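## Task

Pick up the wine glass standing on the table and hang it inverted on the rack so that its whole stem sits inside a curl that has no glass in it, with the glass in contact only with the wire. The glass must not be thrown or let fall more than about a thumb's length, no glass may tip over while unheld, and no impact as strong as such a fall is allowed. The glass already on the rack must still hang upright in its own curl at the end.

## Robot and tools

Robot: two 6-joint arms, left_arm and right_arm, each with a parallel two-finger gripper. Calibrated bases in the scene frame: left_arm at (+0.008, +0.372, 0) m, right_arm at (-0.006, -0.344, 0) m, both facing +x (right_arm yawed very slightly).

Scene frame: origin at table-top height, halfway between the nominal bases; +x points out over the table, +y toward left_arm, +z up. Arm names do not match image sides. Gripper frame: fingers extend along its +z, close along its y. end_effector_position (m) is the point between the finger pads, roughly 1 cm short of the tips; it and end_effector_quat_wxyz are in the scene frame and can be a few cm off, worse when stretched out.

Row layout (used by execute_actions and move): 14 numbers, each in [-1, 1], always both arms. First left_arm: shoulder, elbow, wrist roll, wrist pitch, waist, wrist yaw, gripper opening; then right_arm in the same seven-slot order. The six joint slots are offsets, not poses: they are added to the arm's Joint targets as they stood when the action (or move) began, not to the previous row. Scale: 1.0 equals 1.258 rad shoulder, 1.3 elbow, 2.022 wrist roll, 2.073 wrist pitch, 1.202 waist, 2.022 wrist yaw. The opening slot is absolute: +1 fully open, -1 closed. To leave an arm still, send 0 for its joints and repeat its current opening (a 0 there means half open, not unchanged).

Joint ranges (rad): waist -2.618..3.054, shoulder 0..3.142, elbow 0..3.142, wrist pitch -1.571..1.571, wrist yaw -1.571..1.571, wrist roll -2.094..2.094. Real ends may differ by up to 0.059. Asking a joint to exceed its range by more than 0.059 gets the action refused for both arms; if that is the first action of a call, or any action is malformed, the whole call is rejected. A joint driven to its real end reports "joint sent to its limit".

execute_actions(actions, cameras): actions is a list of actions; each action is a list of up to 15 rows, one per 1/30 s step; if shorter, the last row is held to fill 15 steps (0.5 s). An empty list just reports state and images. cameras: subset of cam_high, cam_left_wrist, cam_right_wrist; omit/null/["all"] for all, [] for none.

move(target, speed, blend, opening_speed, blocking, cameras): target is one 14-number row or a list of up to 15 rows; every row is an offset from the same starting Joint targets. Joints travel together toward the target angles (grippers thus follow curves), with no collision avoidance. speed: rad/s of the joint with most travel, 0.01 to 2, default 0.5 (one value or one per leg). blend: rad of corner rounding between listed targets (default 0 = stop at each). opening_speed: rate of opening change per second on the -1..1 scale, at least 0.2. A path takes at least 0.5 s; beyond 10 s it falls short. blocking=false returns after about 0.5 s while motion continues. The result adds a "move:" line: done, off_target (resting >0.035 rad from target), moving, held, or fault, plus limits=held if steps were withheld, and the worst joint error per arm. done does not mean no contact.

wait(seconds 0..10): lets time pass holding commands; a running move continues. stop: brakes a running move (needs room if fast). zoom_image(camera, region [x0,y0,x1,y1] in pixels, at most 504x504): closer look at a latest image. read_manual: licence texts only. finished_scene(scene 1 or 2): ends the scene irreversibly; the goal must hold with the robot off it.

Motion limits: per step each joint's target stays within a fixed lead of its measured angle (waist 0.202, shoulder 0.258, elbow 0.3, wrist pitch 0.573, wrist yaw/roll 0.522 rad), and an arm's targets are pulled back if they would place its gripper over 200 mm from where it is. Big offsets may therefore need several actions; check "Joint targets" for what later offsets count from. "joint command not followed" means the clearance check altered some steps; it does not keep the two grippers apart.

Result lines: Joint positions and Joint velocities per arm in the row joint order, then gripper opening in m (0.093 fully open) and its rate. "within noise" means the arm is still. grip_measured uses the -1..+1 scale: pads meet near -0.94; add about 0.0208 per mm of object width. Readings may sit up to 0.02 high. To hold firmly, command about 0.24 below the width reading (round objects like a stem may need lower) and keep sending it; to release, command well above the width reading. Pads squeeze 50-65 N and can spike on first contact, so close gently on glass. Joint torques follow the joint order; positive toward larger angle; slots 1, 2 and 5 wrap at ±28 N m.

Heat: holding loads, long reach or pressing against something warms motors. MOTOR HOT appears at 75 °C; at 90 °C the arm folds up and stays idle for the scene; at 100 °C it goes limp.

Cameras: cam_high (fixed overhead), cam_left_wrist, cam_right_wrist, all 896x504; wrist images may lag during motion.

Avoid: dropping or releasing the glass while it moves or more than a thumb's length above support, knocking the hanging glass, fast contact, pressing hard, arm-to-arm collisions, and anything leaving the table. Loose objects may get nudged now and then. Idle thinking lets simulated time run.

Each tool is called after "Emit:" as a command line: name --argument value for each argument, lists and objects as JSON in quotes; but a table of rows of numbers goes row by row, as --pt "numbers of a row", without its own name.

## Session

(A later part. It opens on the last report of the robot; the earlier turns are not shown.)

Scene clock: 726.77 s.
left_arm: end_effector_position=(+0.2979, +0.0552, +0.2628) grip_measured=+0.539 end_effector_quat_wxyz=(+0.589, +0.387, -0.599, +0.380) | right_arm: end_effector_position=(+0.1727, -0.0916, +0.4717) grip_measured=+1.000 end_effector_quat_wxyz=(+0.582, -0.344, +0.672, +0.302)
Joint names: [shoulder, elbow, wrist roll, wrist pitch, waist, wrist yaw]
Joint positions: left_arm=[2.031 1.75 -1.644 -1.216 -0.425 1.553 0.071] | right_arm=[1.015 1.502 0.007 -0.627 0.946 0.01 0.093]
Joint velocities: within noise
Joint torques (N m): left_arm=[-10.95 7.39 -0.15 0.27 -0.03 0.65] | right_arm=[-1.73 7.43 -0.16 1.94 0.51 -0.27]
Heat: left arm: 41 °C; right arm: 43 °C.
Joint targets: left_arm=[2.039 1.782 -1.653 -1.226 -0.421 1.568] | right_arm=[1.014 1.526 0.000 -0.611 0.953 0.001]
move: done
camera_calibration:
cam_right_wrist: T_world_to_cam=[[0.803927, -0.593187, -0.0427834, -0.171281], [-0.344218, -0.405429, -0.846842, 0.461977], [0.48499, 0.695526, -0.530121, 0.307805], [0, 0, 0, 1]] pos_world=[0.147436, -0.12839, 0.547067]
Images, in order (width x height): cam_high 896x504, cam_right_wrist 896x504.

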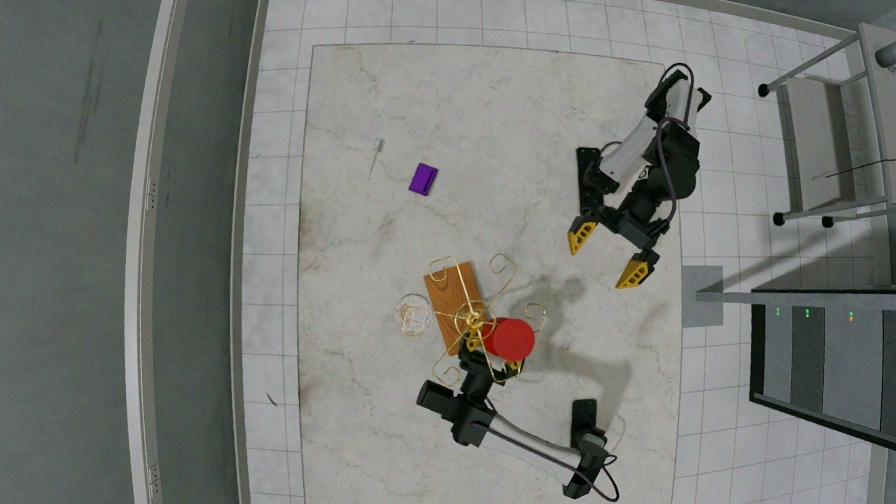

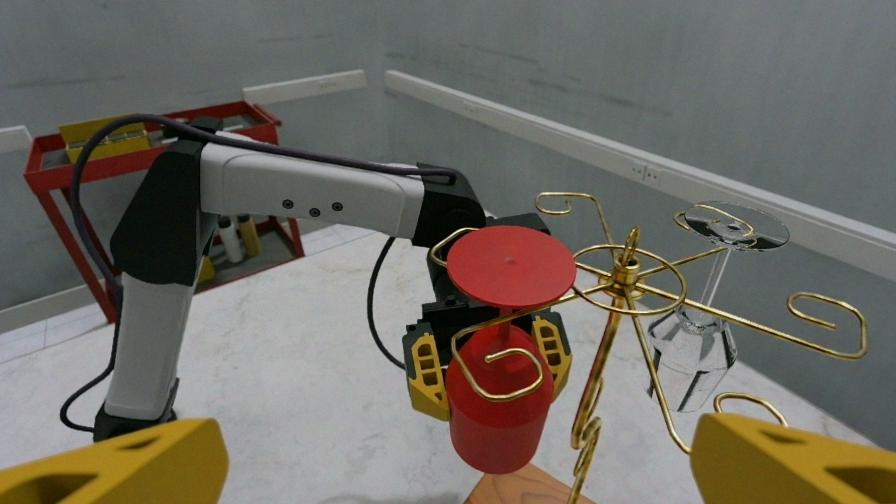

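Emit:
move --pt "0.0278 0.0338 0 -0.0068 0.0458 0 0.3 0 0 0 0 0 0 1" --speed 0.12 --cameras '["cam_right_wrist"]'

Emit:
zoom_image --camera "cam_right_wrist" --region '[400, 180, 640, 340]'

Scene clock: 746.30 s.
left_arm: end_effector_position=(+0.3228, +0.0695, +0.2610) grip_measured=+0.539 end_effector_quat_wxyz=(+0.579, +0.405, -0.587, +0.395) | right_arm: end_effector_position=(+0.1727, -0.0916, +0.4717) grip_measured=+1.000 end_effector_quat_wxyz=(+0.582, -0.344, +0.672, +0.302)
Joint names: [shoulder, elbow, wrist roll, wrist pitch, waist, wrist yaw]
Joint positions: left_arm=[2.066 1.794 -1.644 -1.23 -0.368 1.553 0.071] | right_arm=[1.015 1.502 0.007 -0.627 0.946 0.01 0.093]
Joint velocities: within noise
Joint torques (N m): left_arm=[-11.26 7.53 -0.16 0.27 -0.24 0.7] | right_arm=[-1.63 7.41 -0.13 1.94 0.43 -0.25]
Heat: left arm: 42 °C; right arm: 44 °C.
Joint targets: left_arm=[2.074 1.826 -1.653 -1.240 -0.366 1.568] | right_arm=[1.014 1.526 0.000 -0.611 0.953 0.001]
move: done
camera_calibration:
cam_right_wrist: T_world_to_cam=[[0.803927, -0.593187, -0.0427834, -0.171281], [-0.344218, -0.405429, -0.846842, 0.461977], [0.48499, 0.695526, -0.530121, 0.307805], [0, 0, 0, 1]] pos_world=[0.147436, -0.12839, 0.547067]
Images, in order (width x height): cam_right_wrist 896x504.

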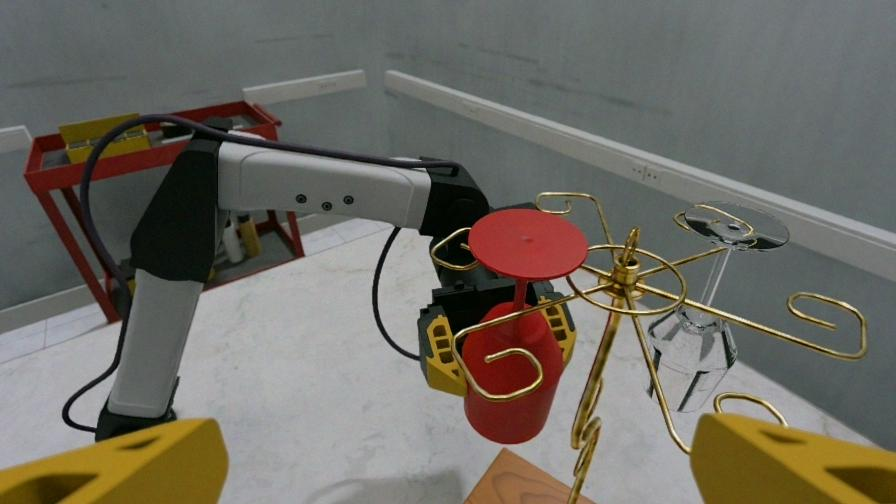

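Scaled by 2.100 from the camera's 896x504 image, which has a finer 1280x720 frame.

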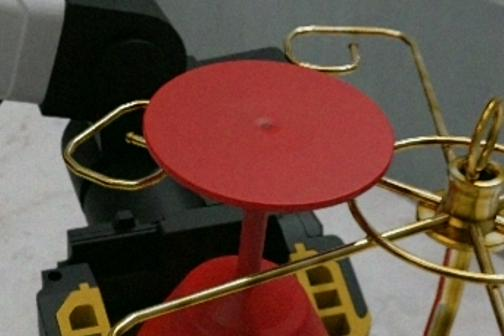

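Emit:
execute_actions --actions '[]' --cameras '["cam_high"]'

Emit:
zoom_image --camera "cam_high" --region '[440, 300, 560, 400]'

Scene clock: 781.13 s.
left_arm: end_effector_position=(+0.3227, +0.0695, +0.2611) grip_measured=+0.539 end_effector_quat_wxyz=(+0.579, +0.406, -0.587, +0.395) | right_arm: end_effector_position=(+0.1727, -0.0916, +0.4717) grip_measured=+1.000 end_effector_quat_wxyz=(+0.582, -0.344, +0.672, +0.302)
Joint names: [shoulder, elbow, wrist roll, wrist pitch, waist, wrist yaw]
Joint positions: left_arm=[2.066 1.794 -1.644 -1.232 -0.368 1.553 0.071] | right_arm=[1.015 1.502 0.007 -0.627 0.946 0.01 0.093]
Joint velocities: within noise
Joint torques (N m): left_arm=[-11.28 7.27 -0.14 0.31 -0.29 0.68] | right_arm=[-1.76 7.49 -0.13 1.97 0.54 -0.29]
Heat: left arm: 43 °C; right arm: 45 °C.
Joint targets: left_arm=[2.074 1.826 -1.653 -1.240 -0.366 1.568] | right_arm=[1.014 1.526 0.000 -0.611 0.953 0.001]
Tool commands: left_gripper/opening=+0.3 right_gripper/opening=+1.0
Images, in order (width x height): cam_high 896x504.

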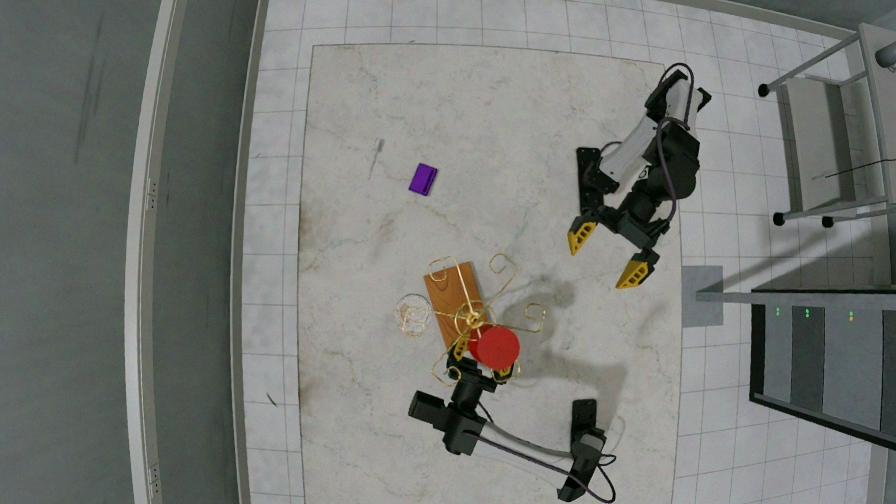

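Scaled by 4.200 from the camera's 896x504 image, which has a finer 1280x720 frame.

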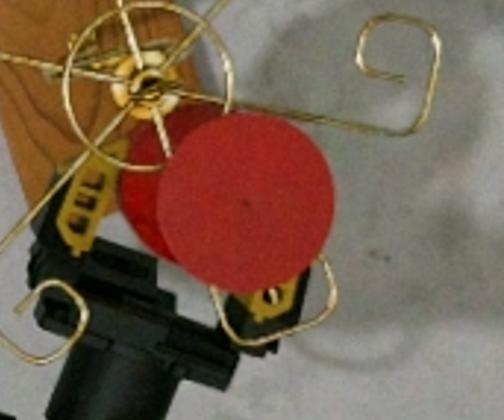

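Emit:
move --target '[-0.0612,-0.0831,0,0.0164,0.0491,0,0.3,0,0,0,0,0,0,1]' --speed 0.12 --cameras '["cam_right_wrist","cam_high"]'

Emit:
zoom_image --camera "cam_right_wrist" --region '[400, 180, 640, 340]'

Emit:
zoom_image --camera "cam_high" --region '[440, 300, 560, 400]'

Scene clock: 815.60 s.
left_arm: end_effector_position=(+0.3311, +0.0896, +0.2515) grip_measured=+0.539 end_effector_quat_wxyz=(+0.576, +0.431, -0.567, +0.401) | right_arm: end_effector_position=(+0.1727, -0.0916, +0.4717) grip_measured=+1.000 end_effector_quat_wxyz=(+0.582, -0.344, +0.672, +0.302)
Joint names: [shoulder, elbow, wrist roll, wrist pitch, waist, wrist yaw]
Joint positions: left_arm=[2.046 1.726 -1.644 -1.219 -0.313 1.556 0.071] | right_arm=[1.015 1.502 0.007 -0.627 0.946 0.01 0.093]
Joint velocities: within noise
Joint torques (N m): left_arm=[-16.39 3.95 -0.2 0.4 0.16 0.61] | right_arm=[-1.62 7.42 -0.19 1.93 0.47 -0.27]
Heat: left arm: 45 °C; right arm: 45 °C.
Joint targets: left_arm=[1.997 1.718 -1.653 -1.206 -0.306 1.568] | right_arm=[1.014 1.526 0.000 -0.611 0.953 0.001]
move: off_target (left_arm); left_arm: the shoulder is farthest, 0.049 rad from its target
camera_calibration:
cam_right_wrist: T_world_to_cam=[[0.803927, -0.593187, -0.0427834, -0.171281], [-0.344218, -0.405429, -0.846842, 0.461977], [0.48499, 0.695526, -0.530121, 0.307805], [0, 0, 0, 1]] pos_world=[0.147436, -0.12839, 0.547067]
Images, in order (width x height): cam_high 896x504, cam_right_wrist 896x504.

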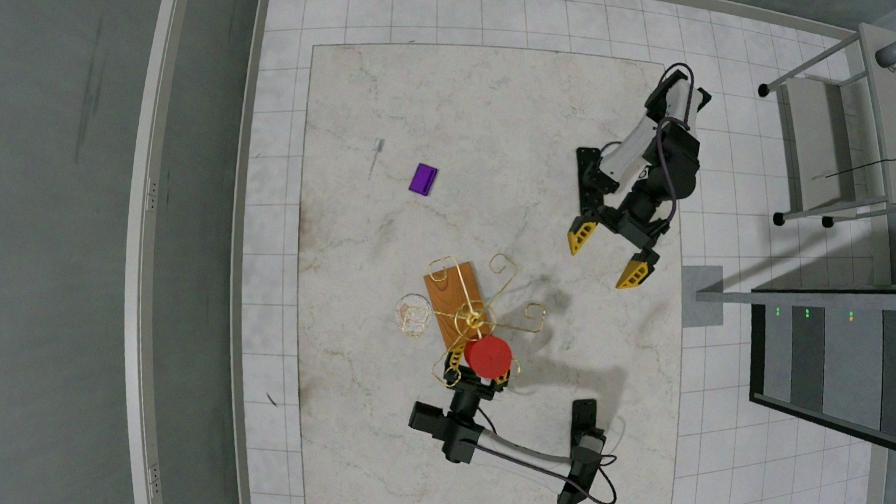

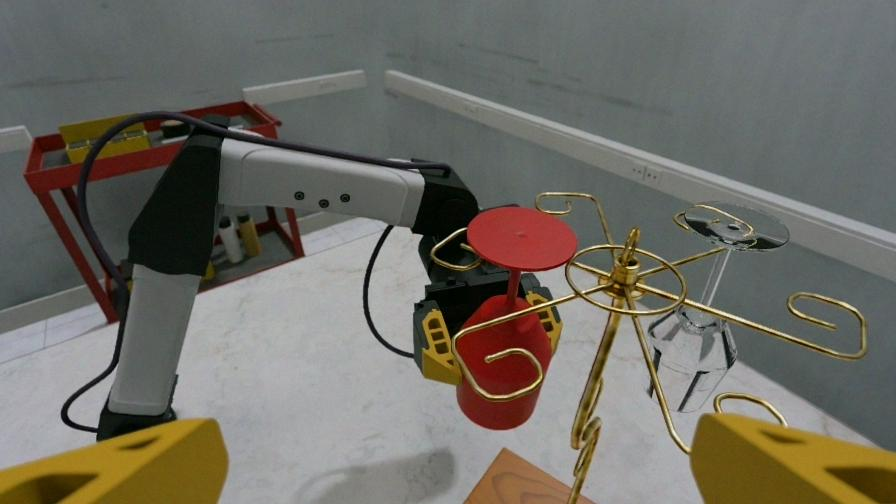

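Scaled by 2.100 from the camera's 896x504 image, which has a finer 1280x720 frame.

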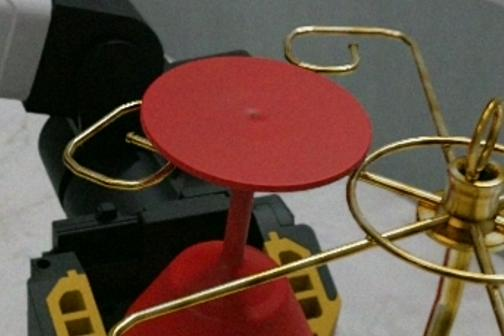

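Scaled by 4.200 from the camera's 896x504 image, which has a finer 1280x720 frame.

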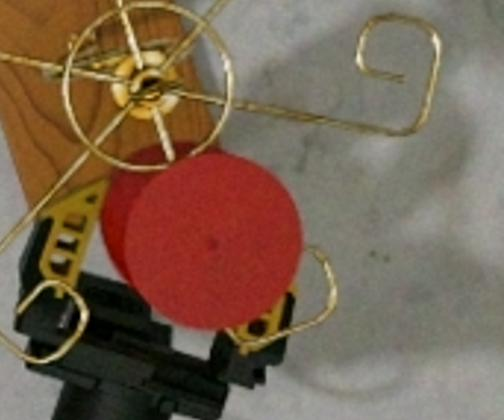

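Emit:
move --target '[-0.022,0,0,0,0,0,0.3,0,0,0,0,0,0,1]' --speed 0.1 --cameras '["cam_right_wrist","cam_high"]'

Emit:
zoom_image --camera "cam_high" --region '[440, 300, 560, 400]'

Scene clock: 857.10 s.
left_arm: end_effector_position=(+0.3276, +0.0912, +0.2623) grip_measured=+0.539 end_effector_quat_wxyz=(+0.570, +0.423, -0.573, +0.410) | right_arm: end_effector_position=(+0.1727, -0.0916, +0.4717) grip_measured=+1.000 end_effector_quat_wxyz=(+0.582, -0.344, +0.672, +0.302)
Joint names: [shoulder, elbow, wrist roll, wrist pitch, waist, wrist yaw]
Joint positions: left_arm=[2.017 1.726 -1.644 -1.217 -0.312 1.556 0.071] | right_arm=[1.015 1.502 0.007 -0.627 0.946 0.01 0.093]
Joint velocities: within noise
Joint torques (N m): left_arm=[-16.1 4.12 -0.18 0.4 -0.02 0.63] | right_arm=[-1.72 7.39 -0.15 1.93 0.54 -0.25]
Heat: left arm: 52 °C; right arm: 46 °C.
Joint targets: left_arm=[1.969 1.718 -1.653 -1.205 -0.307 1.568] | right_arm=[1.014 1.526 0.000 -0.611 0.953 0.001]
move: off_target (left_arm); left_arm: the shoulder is farthest, 0.048 rad from its target
camera_calibration:
cam_right_wrist: T_world_to_cam=[[0.803927, -0.593187, -0.0427834, -0.171281], [-0.344218, -0.405429, -0.846842, 0.461977], [0.48499, 0.695526, -0.530121, 0.307805], [0, 0, 0, 1]] pos_world=[0.147436, -0.12839, 0.547067]
Images, in order (width x height): cam_high 896x504, cam_right_wrist 896x504.

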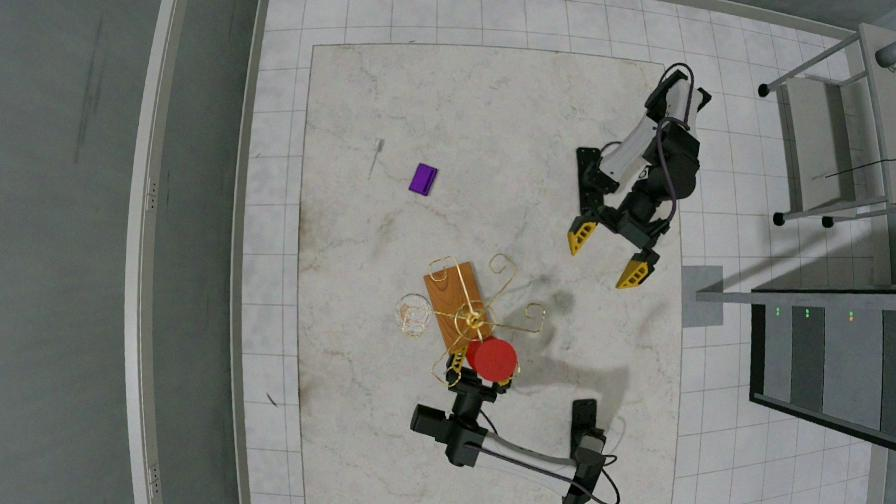

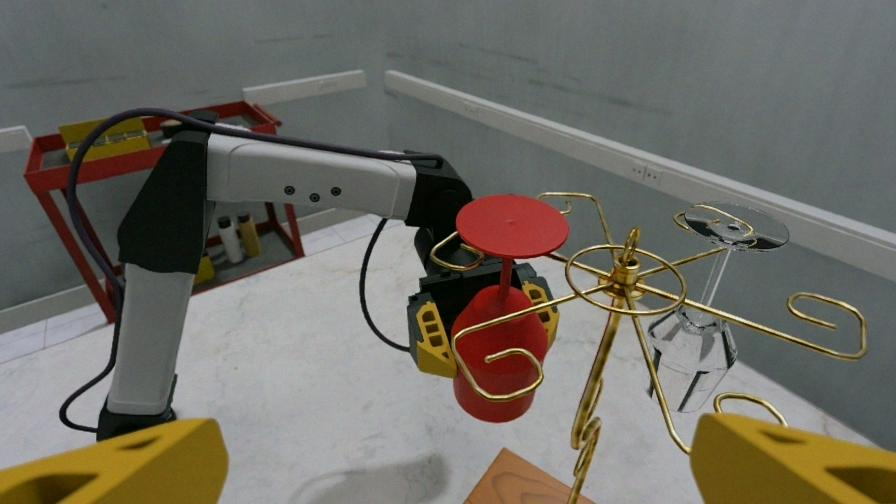

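Scaled by 4.200 from the camera's 896x504 image, which has a finer 1280x720 frame.

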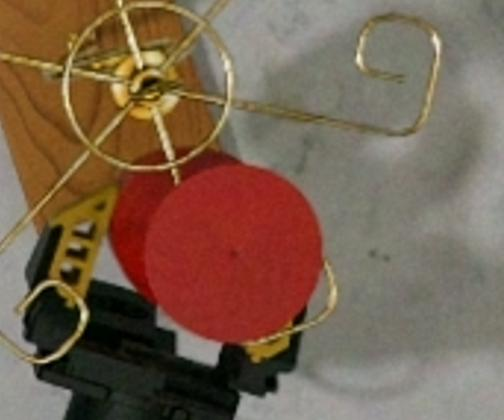

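Emit:
move --target '[-0.0827,-0.1131,0,0.0246,0.0483,0,0.3,0,0,0,0,0,0,1]' --speed 0.12 --cameras '["cam_right_wrist","cam_high"]'

Emit:
zoom_image --camera "cam_high" --region '[440, 300, 560, 400]'

Emit:
zoom_image --camera "cam_right_wrist" --region '[400, 150, 640, 310]'

Scene clock: 886.83 s.
left_arm: end_effector_position=(+0.3184, +0.1172, +0.2627) grip_measured=+0.539 end_effector_quat_wxyz=(+0.556, +0.438, -0.562, +0.429) | right_arm: end_effector_position=(+0.1727, -0.0916, +0.4717) grip_measured=+1.000 end_effector_quat_wxyz=(+0.582, -0.344, +0.672, +0.302)
Joint names: [shoulder, elbow, wrist roll, wrist pitch, waist, wrist yaw]
Joint positions: left_arm=[1.911 1.578 -1.644 -1.169 -0.253 1.556 0.071] | right_arm=[1.015 1.502 0.007 -0.627 0.946 0.01 0.093]
Joint velocities: within noise
Joint torques (N m): left_arm=[-14.95 4.29 -0.14 0.49 0.06 0.68] | right_arm=[-1.47 7.35 -0.15 1.97 0.51 -0.26]
Heat: left arm: 59 °C; right arm: 47 °C.
Joint targets: left_arm=[1.865 1.571 -1.653 -1.155 -0.248 1.568] | right_arm=[1.014 1.526 0.000 -0.612 0.953 0.001]
move: off_target (left_arm); left_arm: the shoulder is farthest, 0.046 rad from its target
camera_calibration:
cam_right_wrist: T_world_to_cam=[[0.803927, -0.593187, -0.0427834, -0.171281], [-0.344218, -0.405429, -0.846842, 0.461977], [0.48499, 0.695526, -0.530121, 0.307805], [0, 0, 0, 1]] pos_world=[0.147436, -0.12839, 0.547067]
Images, in order (width x height): cam_high 896x504, cam_right_wrist 896x504.

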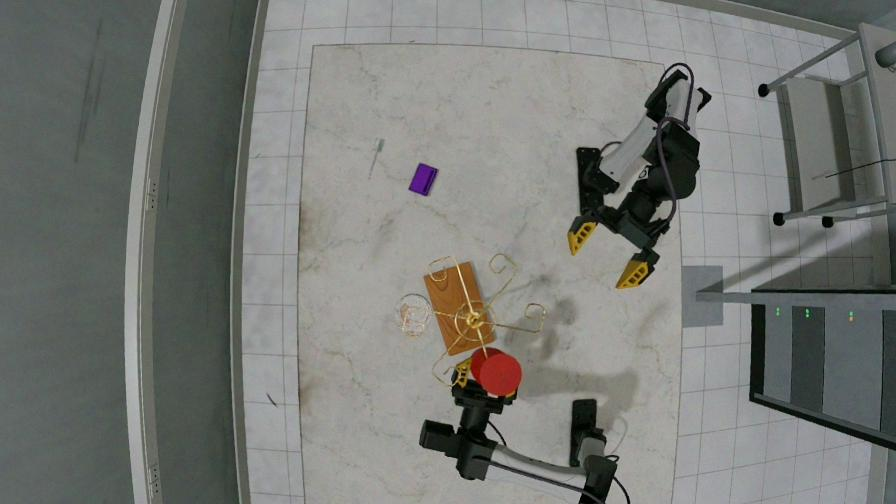

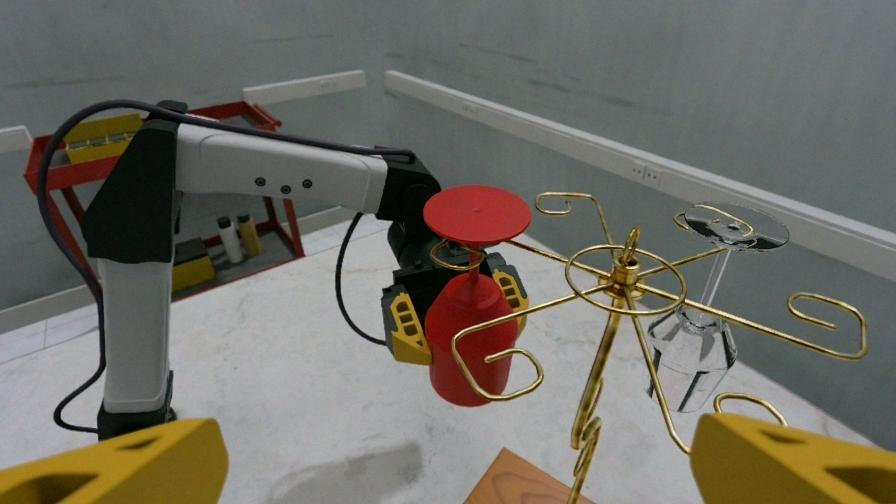

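Scaled by 4.200 from the camera's 896x504 image, which has a finer 1280x720 frame.

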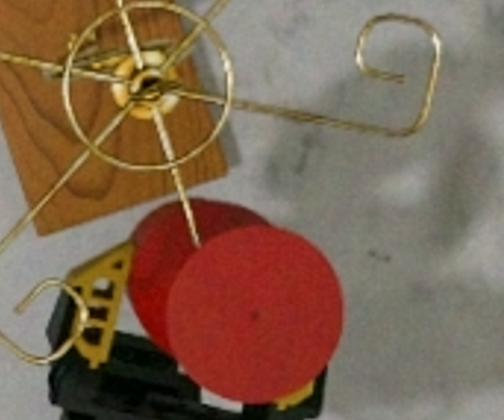

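Scaled by 2.100 from the camera's 896x504 image, which has a finer 1280x720 frame.

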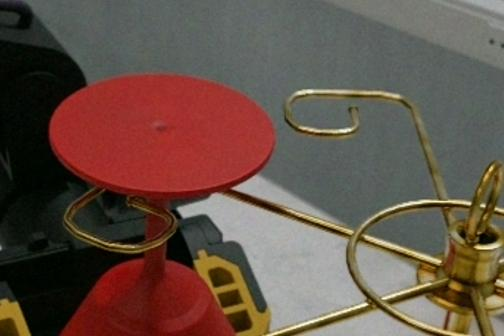

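Emit:
move --target '[0.0238,-0.0377,0,0.0236,0,0,0.3,0,0,0,0,0,0,1]' --speed 0.08 --cameras '["cam_right_wrist","cam_high"]'

Emit:
zoom_image --camera "cam_right_wrist" --region '[400, 150, 640, 310]'

Scene clock: 903.87 s.
left_arm: end_effector_position=(+0.3169, +0.1175, +0.2504) grip_measured=+0.539 end_effector_quat_wxyz=(+0.556, +0.438, -0.562, +0.429) | right_arm: end_effector_position=(+0.1727, -0.0916, +0.4718) grip_measured=+1.000 end_effector_quat_wxyz=(+0.582, -0.344, +0.672, +0.302)
Joint names: [shoulder, elbow, wrist roll, wrist pitch, waist, wrist yaw]
Joint positions: left_arm=[1.911 1.529 -1.644 -1.12 -0.253 1.556 0.071] | right_arm=[1.015 1.502 0.007 -0.626 0.946 0.01 0.093]
Joint velocities: within noise
Joint torques (N m): left_arm=[-11.88 4.19 -0.17 0.44 -0.16 0.62] | right_arm=[-1.69 7.19 -0.17 1.93 0.53 -0.23]
Heat: left arm: 58 °C; right arm: 47 °C.
Joint targets: left_arm=[1.895 1.522 -1.653 -1.106 -0.248 1.568] | right_arm=[1.014 1.526 0.000 -0.611 0.953 0.001]
move: done
camera_calibration:
cam_right_wrist: T_world_to_cam=[[0.803937, -0.593173, -0.0427934, -0.171273], [-0.344033, -0.405164, -0.847044, 0.462149], [0.485106, 0.695692, -0.529797, 0.307685], [0, 0, 0, 1]] pos_world=[0.147427, -0.128403, 0.547142]
Images, in order (width x height): cam_high 896x504, cam_right_wrist 896x504.

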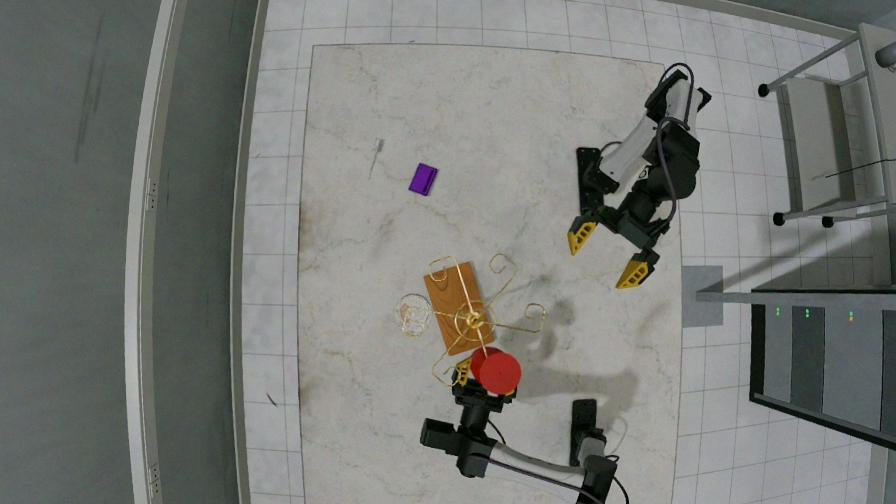

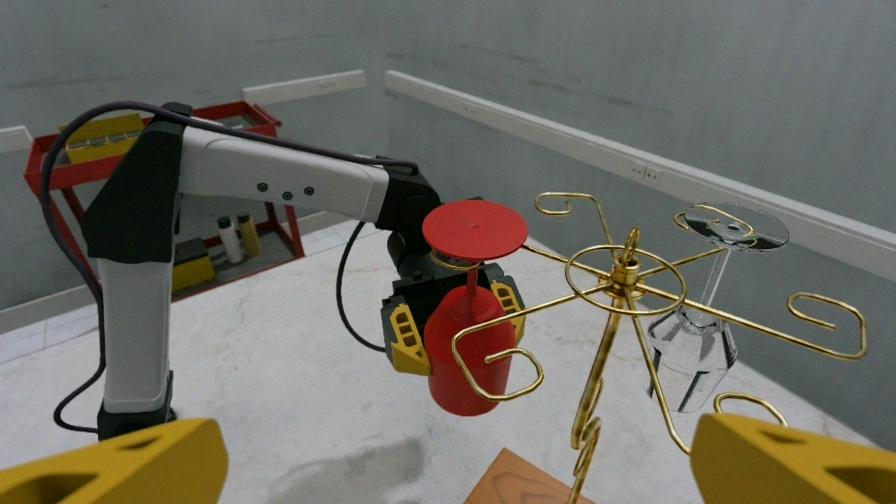

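Scaled by 2.100 from the camera's 896x504 image, which has a finer 1280x720 frame.

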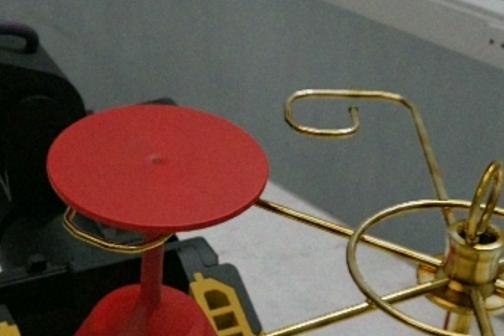

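Emit:
move --target '[0.006,-0.0123,0,0.0077,0,0,0.3,0,0,0,0,0,0,1]' --speed 0.06 --cameras '["cam_right_wrist"]'

Emit:
zoom_image --camera "cam_right_wrist" --region '[400, 150, 640, 310]'

Scene clock: 914.87 s.
left_arm: end_effector_position=(+0.3163, +0.1177, +0.2464) grip_measured=+0.539 end_effector_quat_wxyz=(+0.556, +0.438, -0.562, +0.428) | right_arm: end_effector_position=(+0.1727, -0.0916, +0.4718) grip_measured=+1.000 end_effector_quat_wxyz=(+0.582, -0.344, +0.672, +0.302)
Joint names: [shoulder, elbow, wrist roll, wrist pitch, waist, wrist yaw]
Joint positions: left_arm=[1.911 1.513 -1.644 -1.104 -0.253 1.556 0.071] | right_arm=[1.015 1.502 0.007 -0.626 0.946 0.01 0.093]
Joint velocities: within noise
Joint torques (N m): left_arm=[-11.15 4.05 -0.15 0.44 0.02 0.66] | right_arm=[-1.66 7.38 -0.14 1.93 0.44 -0.25]
Heat: left arm: 56 °C; right arm: 47 °C.
Joint targets: left_arm=[1.903 1.506 -1.653 -1.090 -0.248 1.568] | right_arm=[1.014 1.526 0.000 -0.611 0.953 0.001]
move: done
camera_calibration:
cam_right_wrist: T_world_to_cam=[[0.803937, -0.593173, -0.0427934, -0.171273], [-0.344033, -0.405164, -0.847044, 0.462149], [0.485106, 0.695692, -0.529797, 0.307685], [0, 0, 0, 1]] pos_world=[0.147427, -0.128403, 0.547142]
Images, in order (width x height): cam_right_wrist 896x504.

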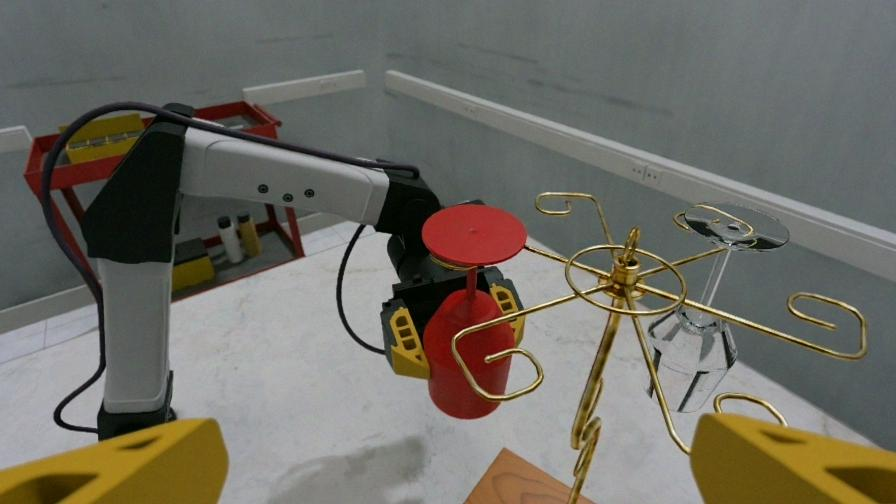

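Scaled by 2.100 from the camera's 896x504 image, which has a finer 1280x720 frame.

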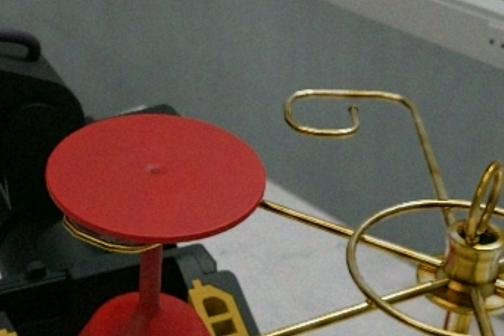

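Emit:
move --target '[0.003,-0.0077,0,0.0048,0,0,0.3,0,0,0,0,0,0,1]' --speed 0.06 --cameras '["cam_right_wrist"]'

Emit:
zoom_image --camera "cam_right_wrist" --region '[410, 190, 570, 290]'

Scene clock: 923.20 s.
left_arm: end_effector_position=(+0.3162, +0.1177, +0.2449) grip_measured=+0.539 end_effector_quat_wxyz=(+0.556, +0.437, -0.562, +0.429) | right_arm: end_effector_position=(+0.1727, -0.0916, +0.4718) grip_measured=+1.000 end_effector_quat_wxyz=(+0.582, -0.344, +0.672, +0.302)
Joint names: [shoulder, elbow, wrist roll, wrist pitch, waist, wrist yaw]
Joint positions: left_arm=[1.911 1.506 -1.646 -1.095 -0.253 1.558 0.071] | right_arm=[1.015 1.502 0.007 -0.626 0.946 0.01 0.093]
Joint velocities: within noise
Joint torques (N m): left_arm=[-10.95 3.93 -0.18 0.47 -0.2 0.61] | right_arm=[-1.54 7.24 -0.16 1.98 0.4 -0.23]
Heat: left arm: 54 °C; right arm: 47 °C.
Joint targets: left_arm=[1.906 1.496 -1.653 -1.080 -0.248 1.568] | right_arm=[1.014 1.526 0.000 -0.611 0.953 0.001]
move: done
camera_calibration:
cam_right_wrist: T_world_to_cam=[[0.803937, -0.593173, -0.0427934, -0.171273], [-0.344033, -0.405164, -0.847044, 0.462149], [0.485106, 0.695692, -0.529797, 0.307685], [0, 0, 0, 1]] pos_world=[0.147427, -0.128403, 0.547142]
Images, in order (width x height): cam_right_wrist 896x504.

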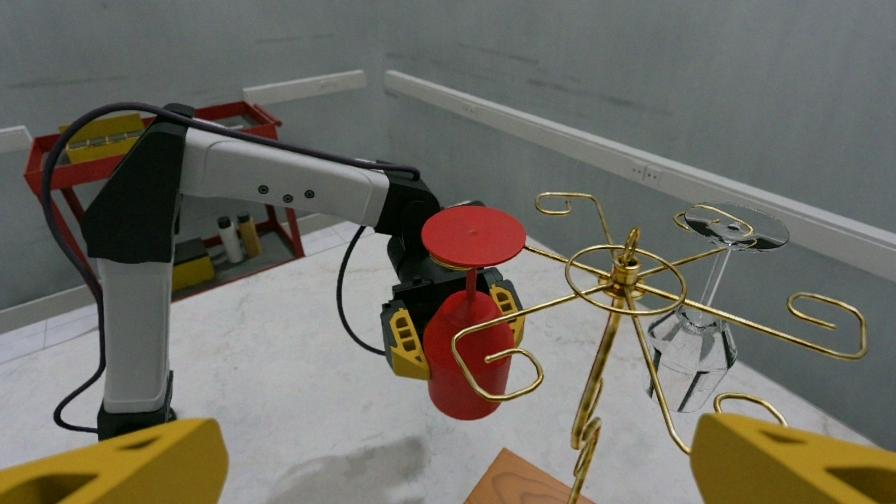

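Scaled by 3.150 from the camera's 896x504 image, which has a finer 1280x720 frame.

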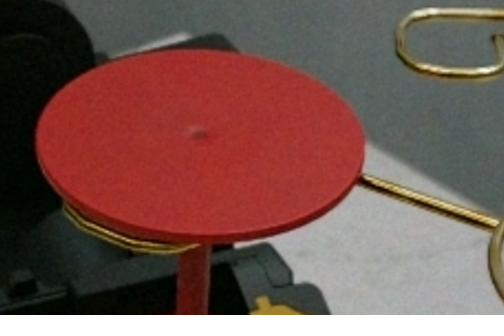

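Emit:
move --target '[0,0,0,0,0,0,1,0,0,0,0,0,0,1]' --opening_speed 0.25

Emit:
zoom_image --camera "cam_right_wrist" --region '[370, 190, 570, 430]'

Scene clock: 953.73 s.
left_arm: end_effector_position=(+0.3162, +0.1177, +0.2447) grip_measured=+1.000 end_effector_quat_wxyz=(+0.556, +0.437, -0.562, +0.429) | right_arm: end_effector_position=(+0.1727, -0.0916, +0.4718) grip_measured=+1.000 end_effector_quat_wxyz=(+0.582, -0.344, +0.672, +0.302)
Joint names: [shoulder, elbow, wrist roll, wrist pitch, waist, wrist yaw]
Joint positions: left_arm=[1.911 1.505 -1.646 -1.092 -0.253 1.559 0.093] | right_arm=[1.015 1.502 0.007 -0.626 0.946 0.01 0.093]
Joint velocities: within noise
Joint torques (N m): left_arm=[-10.86 3.89 -0.14 0.43 -0.03 0.63] | right_arm=[-1.61 7.35 -0.14 1.98 0.53 -0.29]
Heat: left arm: 51 °C; right arm: 48 °C.
Joint targets: left_arm=[1.906 1.496 -1.653 -1.080 -0.248 1.568] | right_arm=[1.014 1.526 0.000 -0.611 0.953 0.001]
move: done
camera_calibration:
cam_left_wrist: T_world_to_cam=[[0.970844, -0.23965, 0.00550865, -0.27886], [0.0909189, 0.389389, 0.916575, -0.258645], [-0.221802, -0.88935, 0.399824, 0.157543], [0, 0, 0, 1]] pos_world=[0.329188, 0.173995, 0.175614]
cam_right_wrist: T_world_to_cam=[[0.803937, -0.593173, -0.0427934, -0.171273], [-0.344033, -0.405164, -0.847044, 0.462149], [0.485106, 0.695692, -0.529797, 0.307685], [0, 0, 0, 1]] pos_world=[0.147427, -0.128403, 0.547142]

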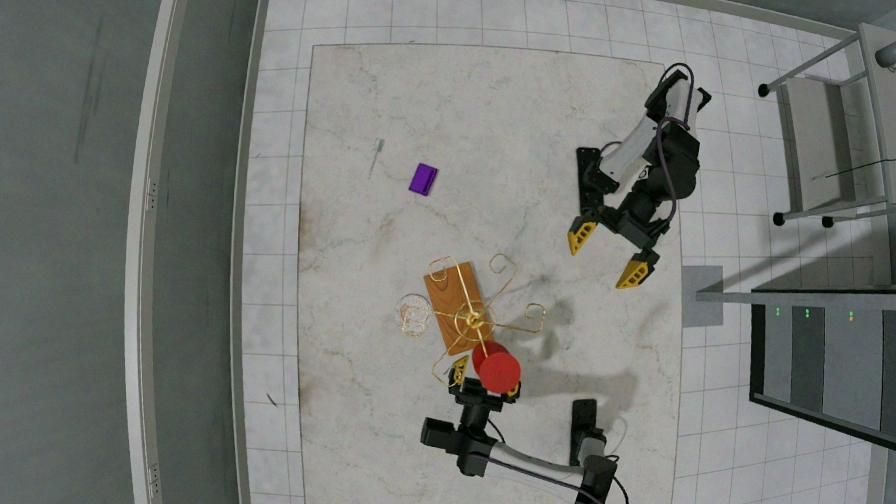

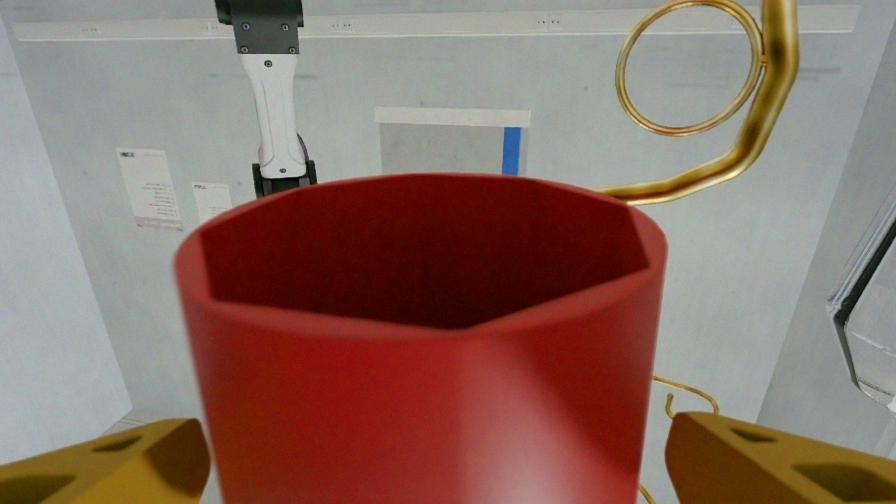

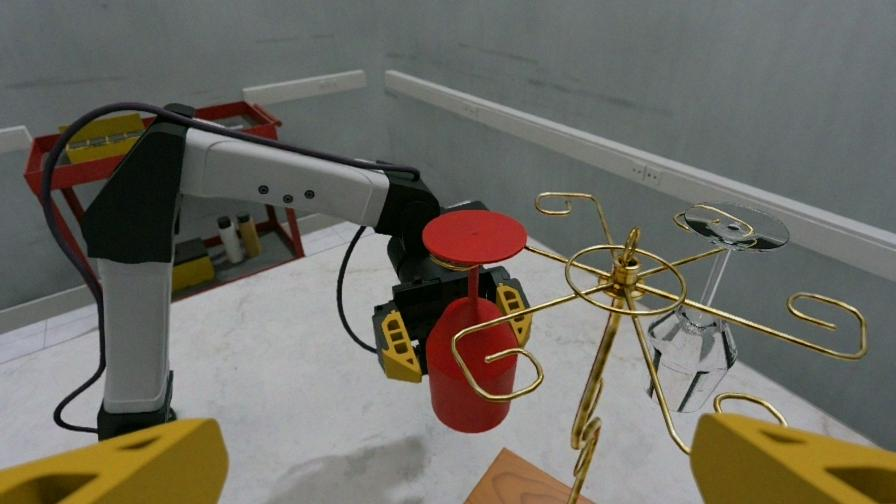

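Scaled by 2.100 from the camera's 896x504 image, which has a finer 1280x720 frame.

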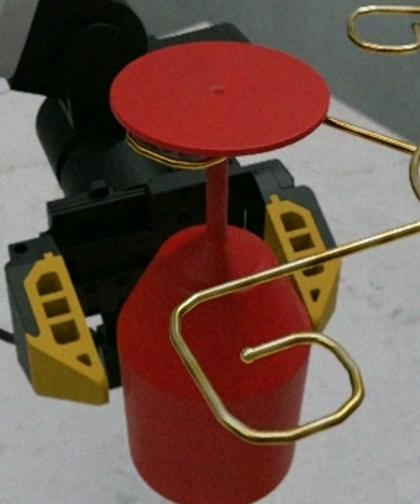

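Emit:
zoom_image --camera "cam_high" --region '[440, 300, 560, 400]'

Emit:
zoom_image --camera "cam_right_wrist" --region '[420, 200, 540, 300]'

Scaled by 4.200 from the camera's 896x504 image, which has a finer 1280x720 frame.

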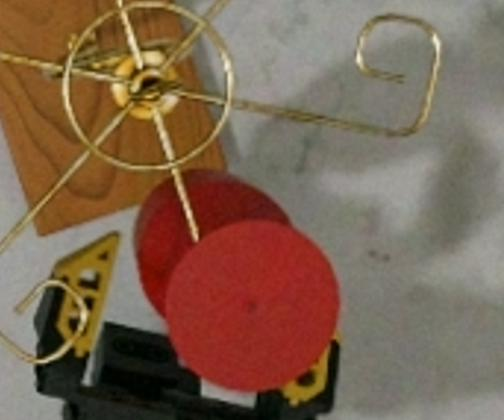

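Scaled by 4.200 from the camera's 896x504 image, which has a finer 1280x720 frame.

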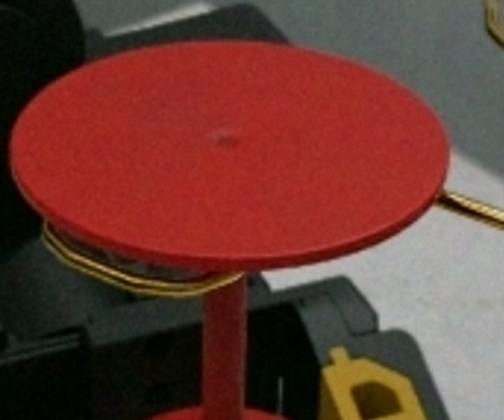

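Emit:
move --pt "-0.0318 0 0 0 0 0 1 0 0 0 0 0 0 1" --pt "-0.0636 -0.05 0 0.0082 0.0574 0 1 0 0 0 0 0 0 1" --speed 0.1

Emit:
zoom_image --camera "cam_right_wrist" --region '[370, 190, 570, 430]'

Scene clock: 1016.83 s.
left_arm: end_effector_position=(+0.3211, +0.1421, +0.2432) grip_measured=+1.000 end_effector_quat_wxyz=(+0.542, +0.457, -0.545, +0.447) | right_arm: end_effector_position=(+0.1727, -0.0916, +0.4718) grip_measured=+1.000 end_effector_quat_wxyz=(+0.582, -0.344, +0.672, +0.302)
Joint names: [shoulder, elbow, wrist roll, wrist pitch, waist, wrist yaw]
Joint positions: left_arm=[1.868 1.44 -1.646 -1.077 -0.183 1.559 0.093] | right_arm=[1.015 1.502 0.007 -0.626 0.946 0.01 0.093]
Joint velocities: within noise
Joint torques (N m): left_arm=[-13.78 3.92 -0.13 0.45 -0.31 0.61] | right_arm=[-1.74 7.38 -0.13 1.98 0.44 -0.25]
Heat: left arm: 50 °C; right arm: 49 °C.
Joint targets: left_arm=[1.826 1.431 -1.653 -1.063 -0.180 1.568] | right_arm=[1.014 1.526 0.000 -0.611 0.953 0.001]
move: off_target (left_arm); left_arm: the shoulder is farthest, 0.042 rad from its target
camera_calibration:
cam_left_wrist: T_world_to_cam=[[0.98521, -0.17135, 0.000549828, -0.290857], [0.0680053, 0.393952, 0.916612, -0.260498], [-0.157278, -0.903018, 0.399778, 0.162153], [0, 0, 0, 1]] pos_world=[0.329774, 0.199212, 0.174111]
cam_right_wrist: T_world_to_cam=[[0.803937, -0.593173, -0.0427934, -0.171273], [-0.344033, -0.405164, -0.847044, 0.462149], [0.485106, 0.695692, -0.529797, 0.307685], [0, 0, 0, 1]] pos_world=[0.147427, -0.128403, 0.547142]

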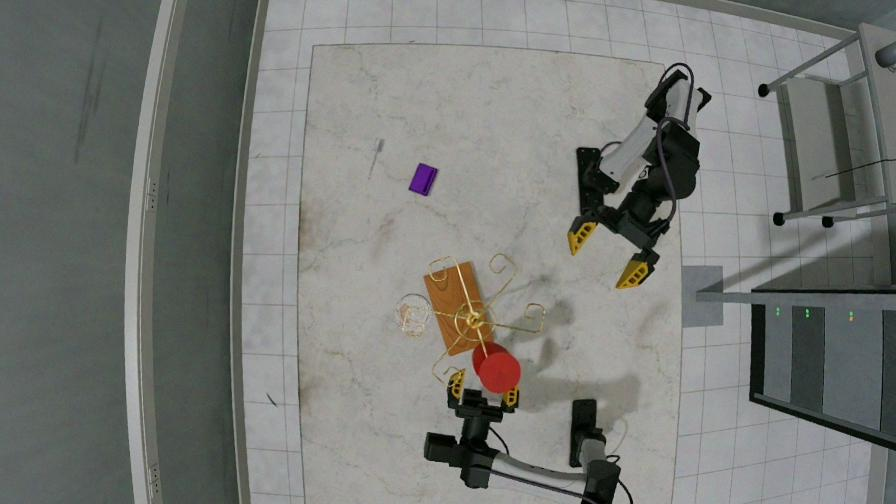

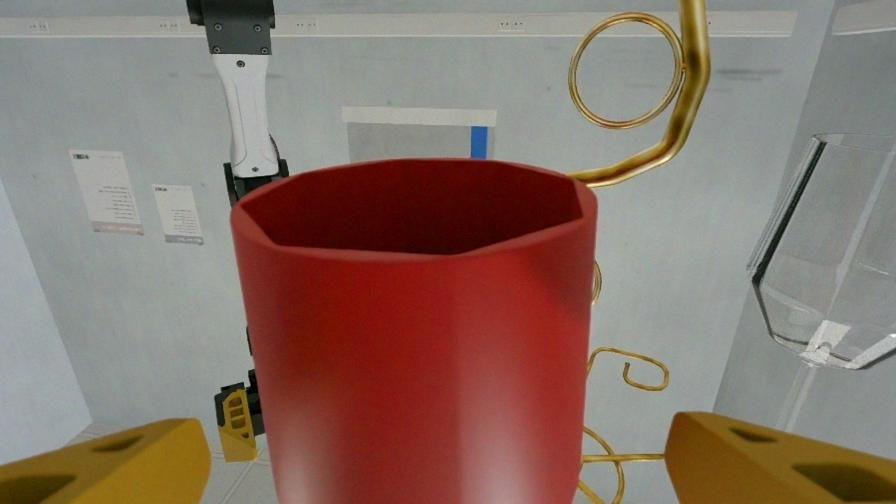

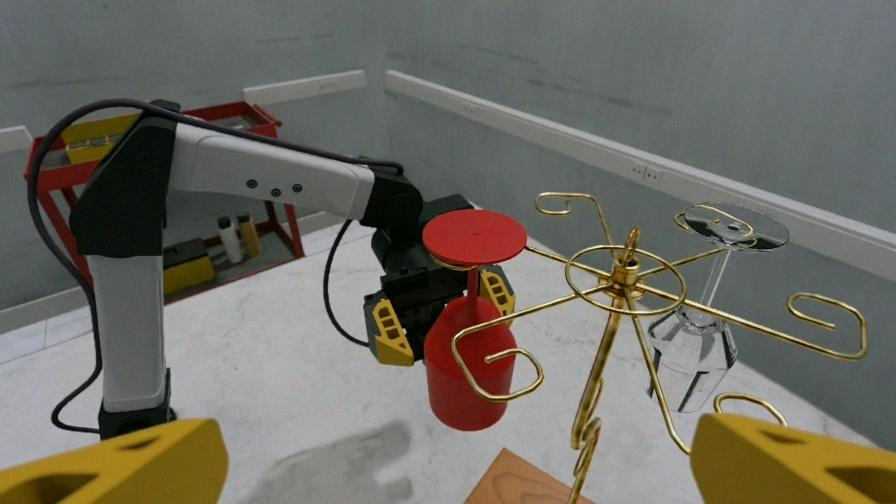

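Scaled by 2.100 from the camera's 896x504 image, which has a finer 1280x720 frame.

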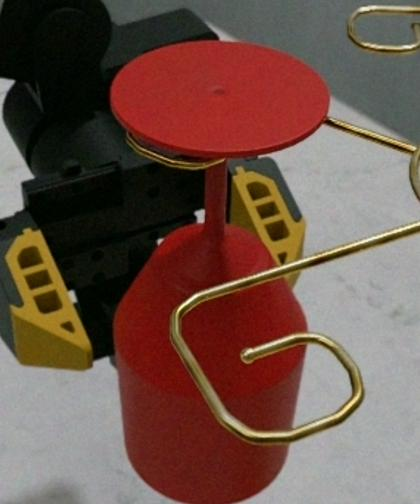

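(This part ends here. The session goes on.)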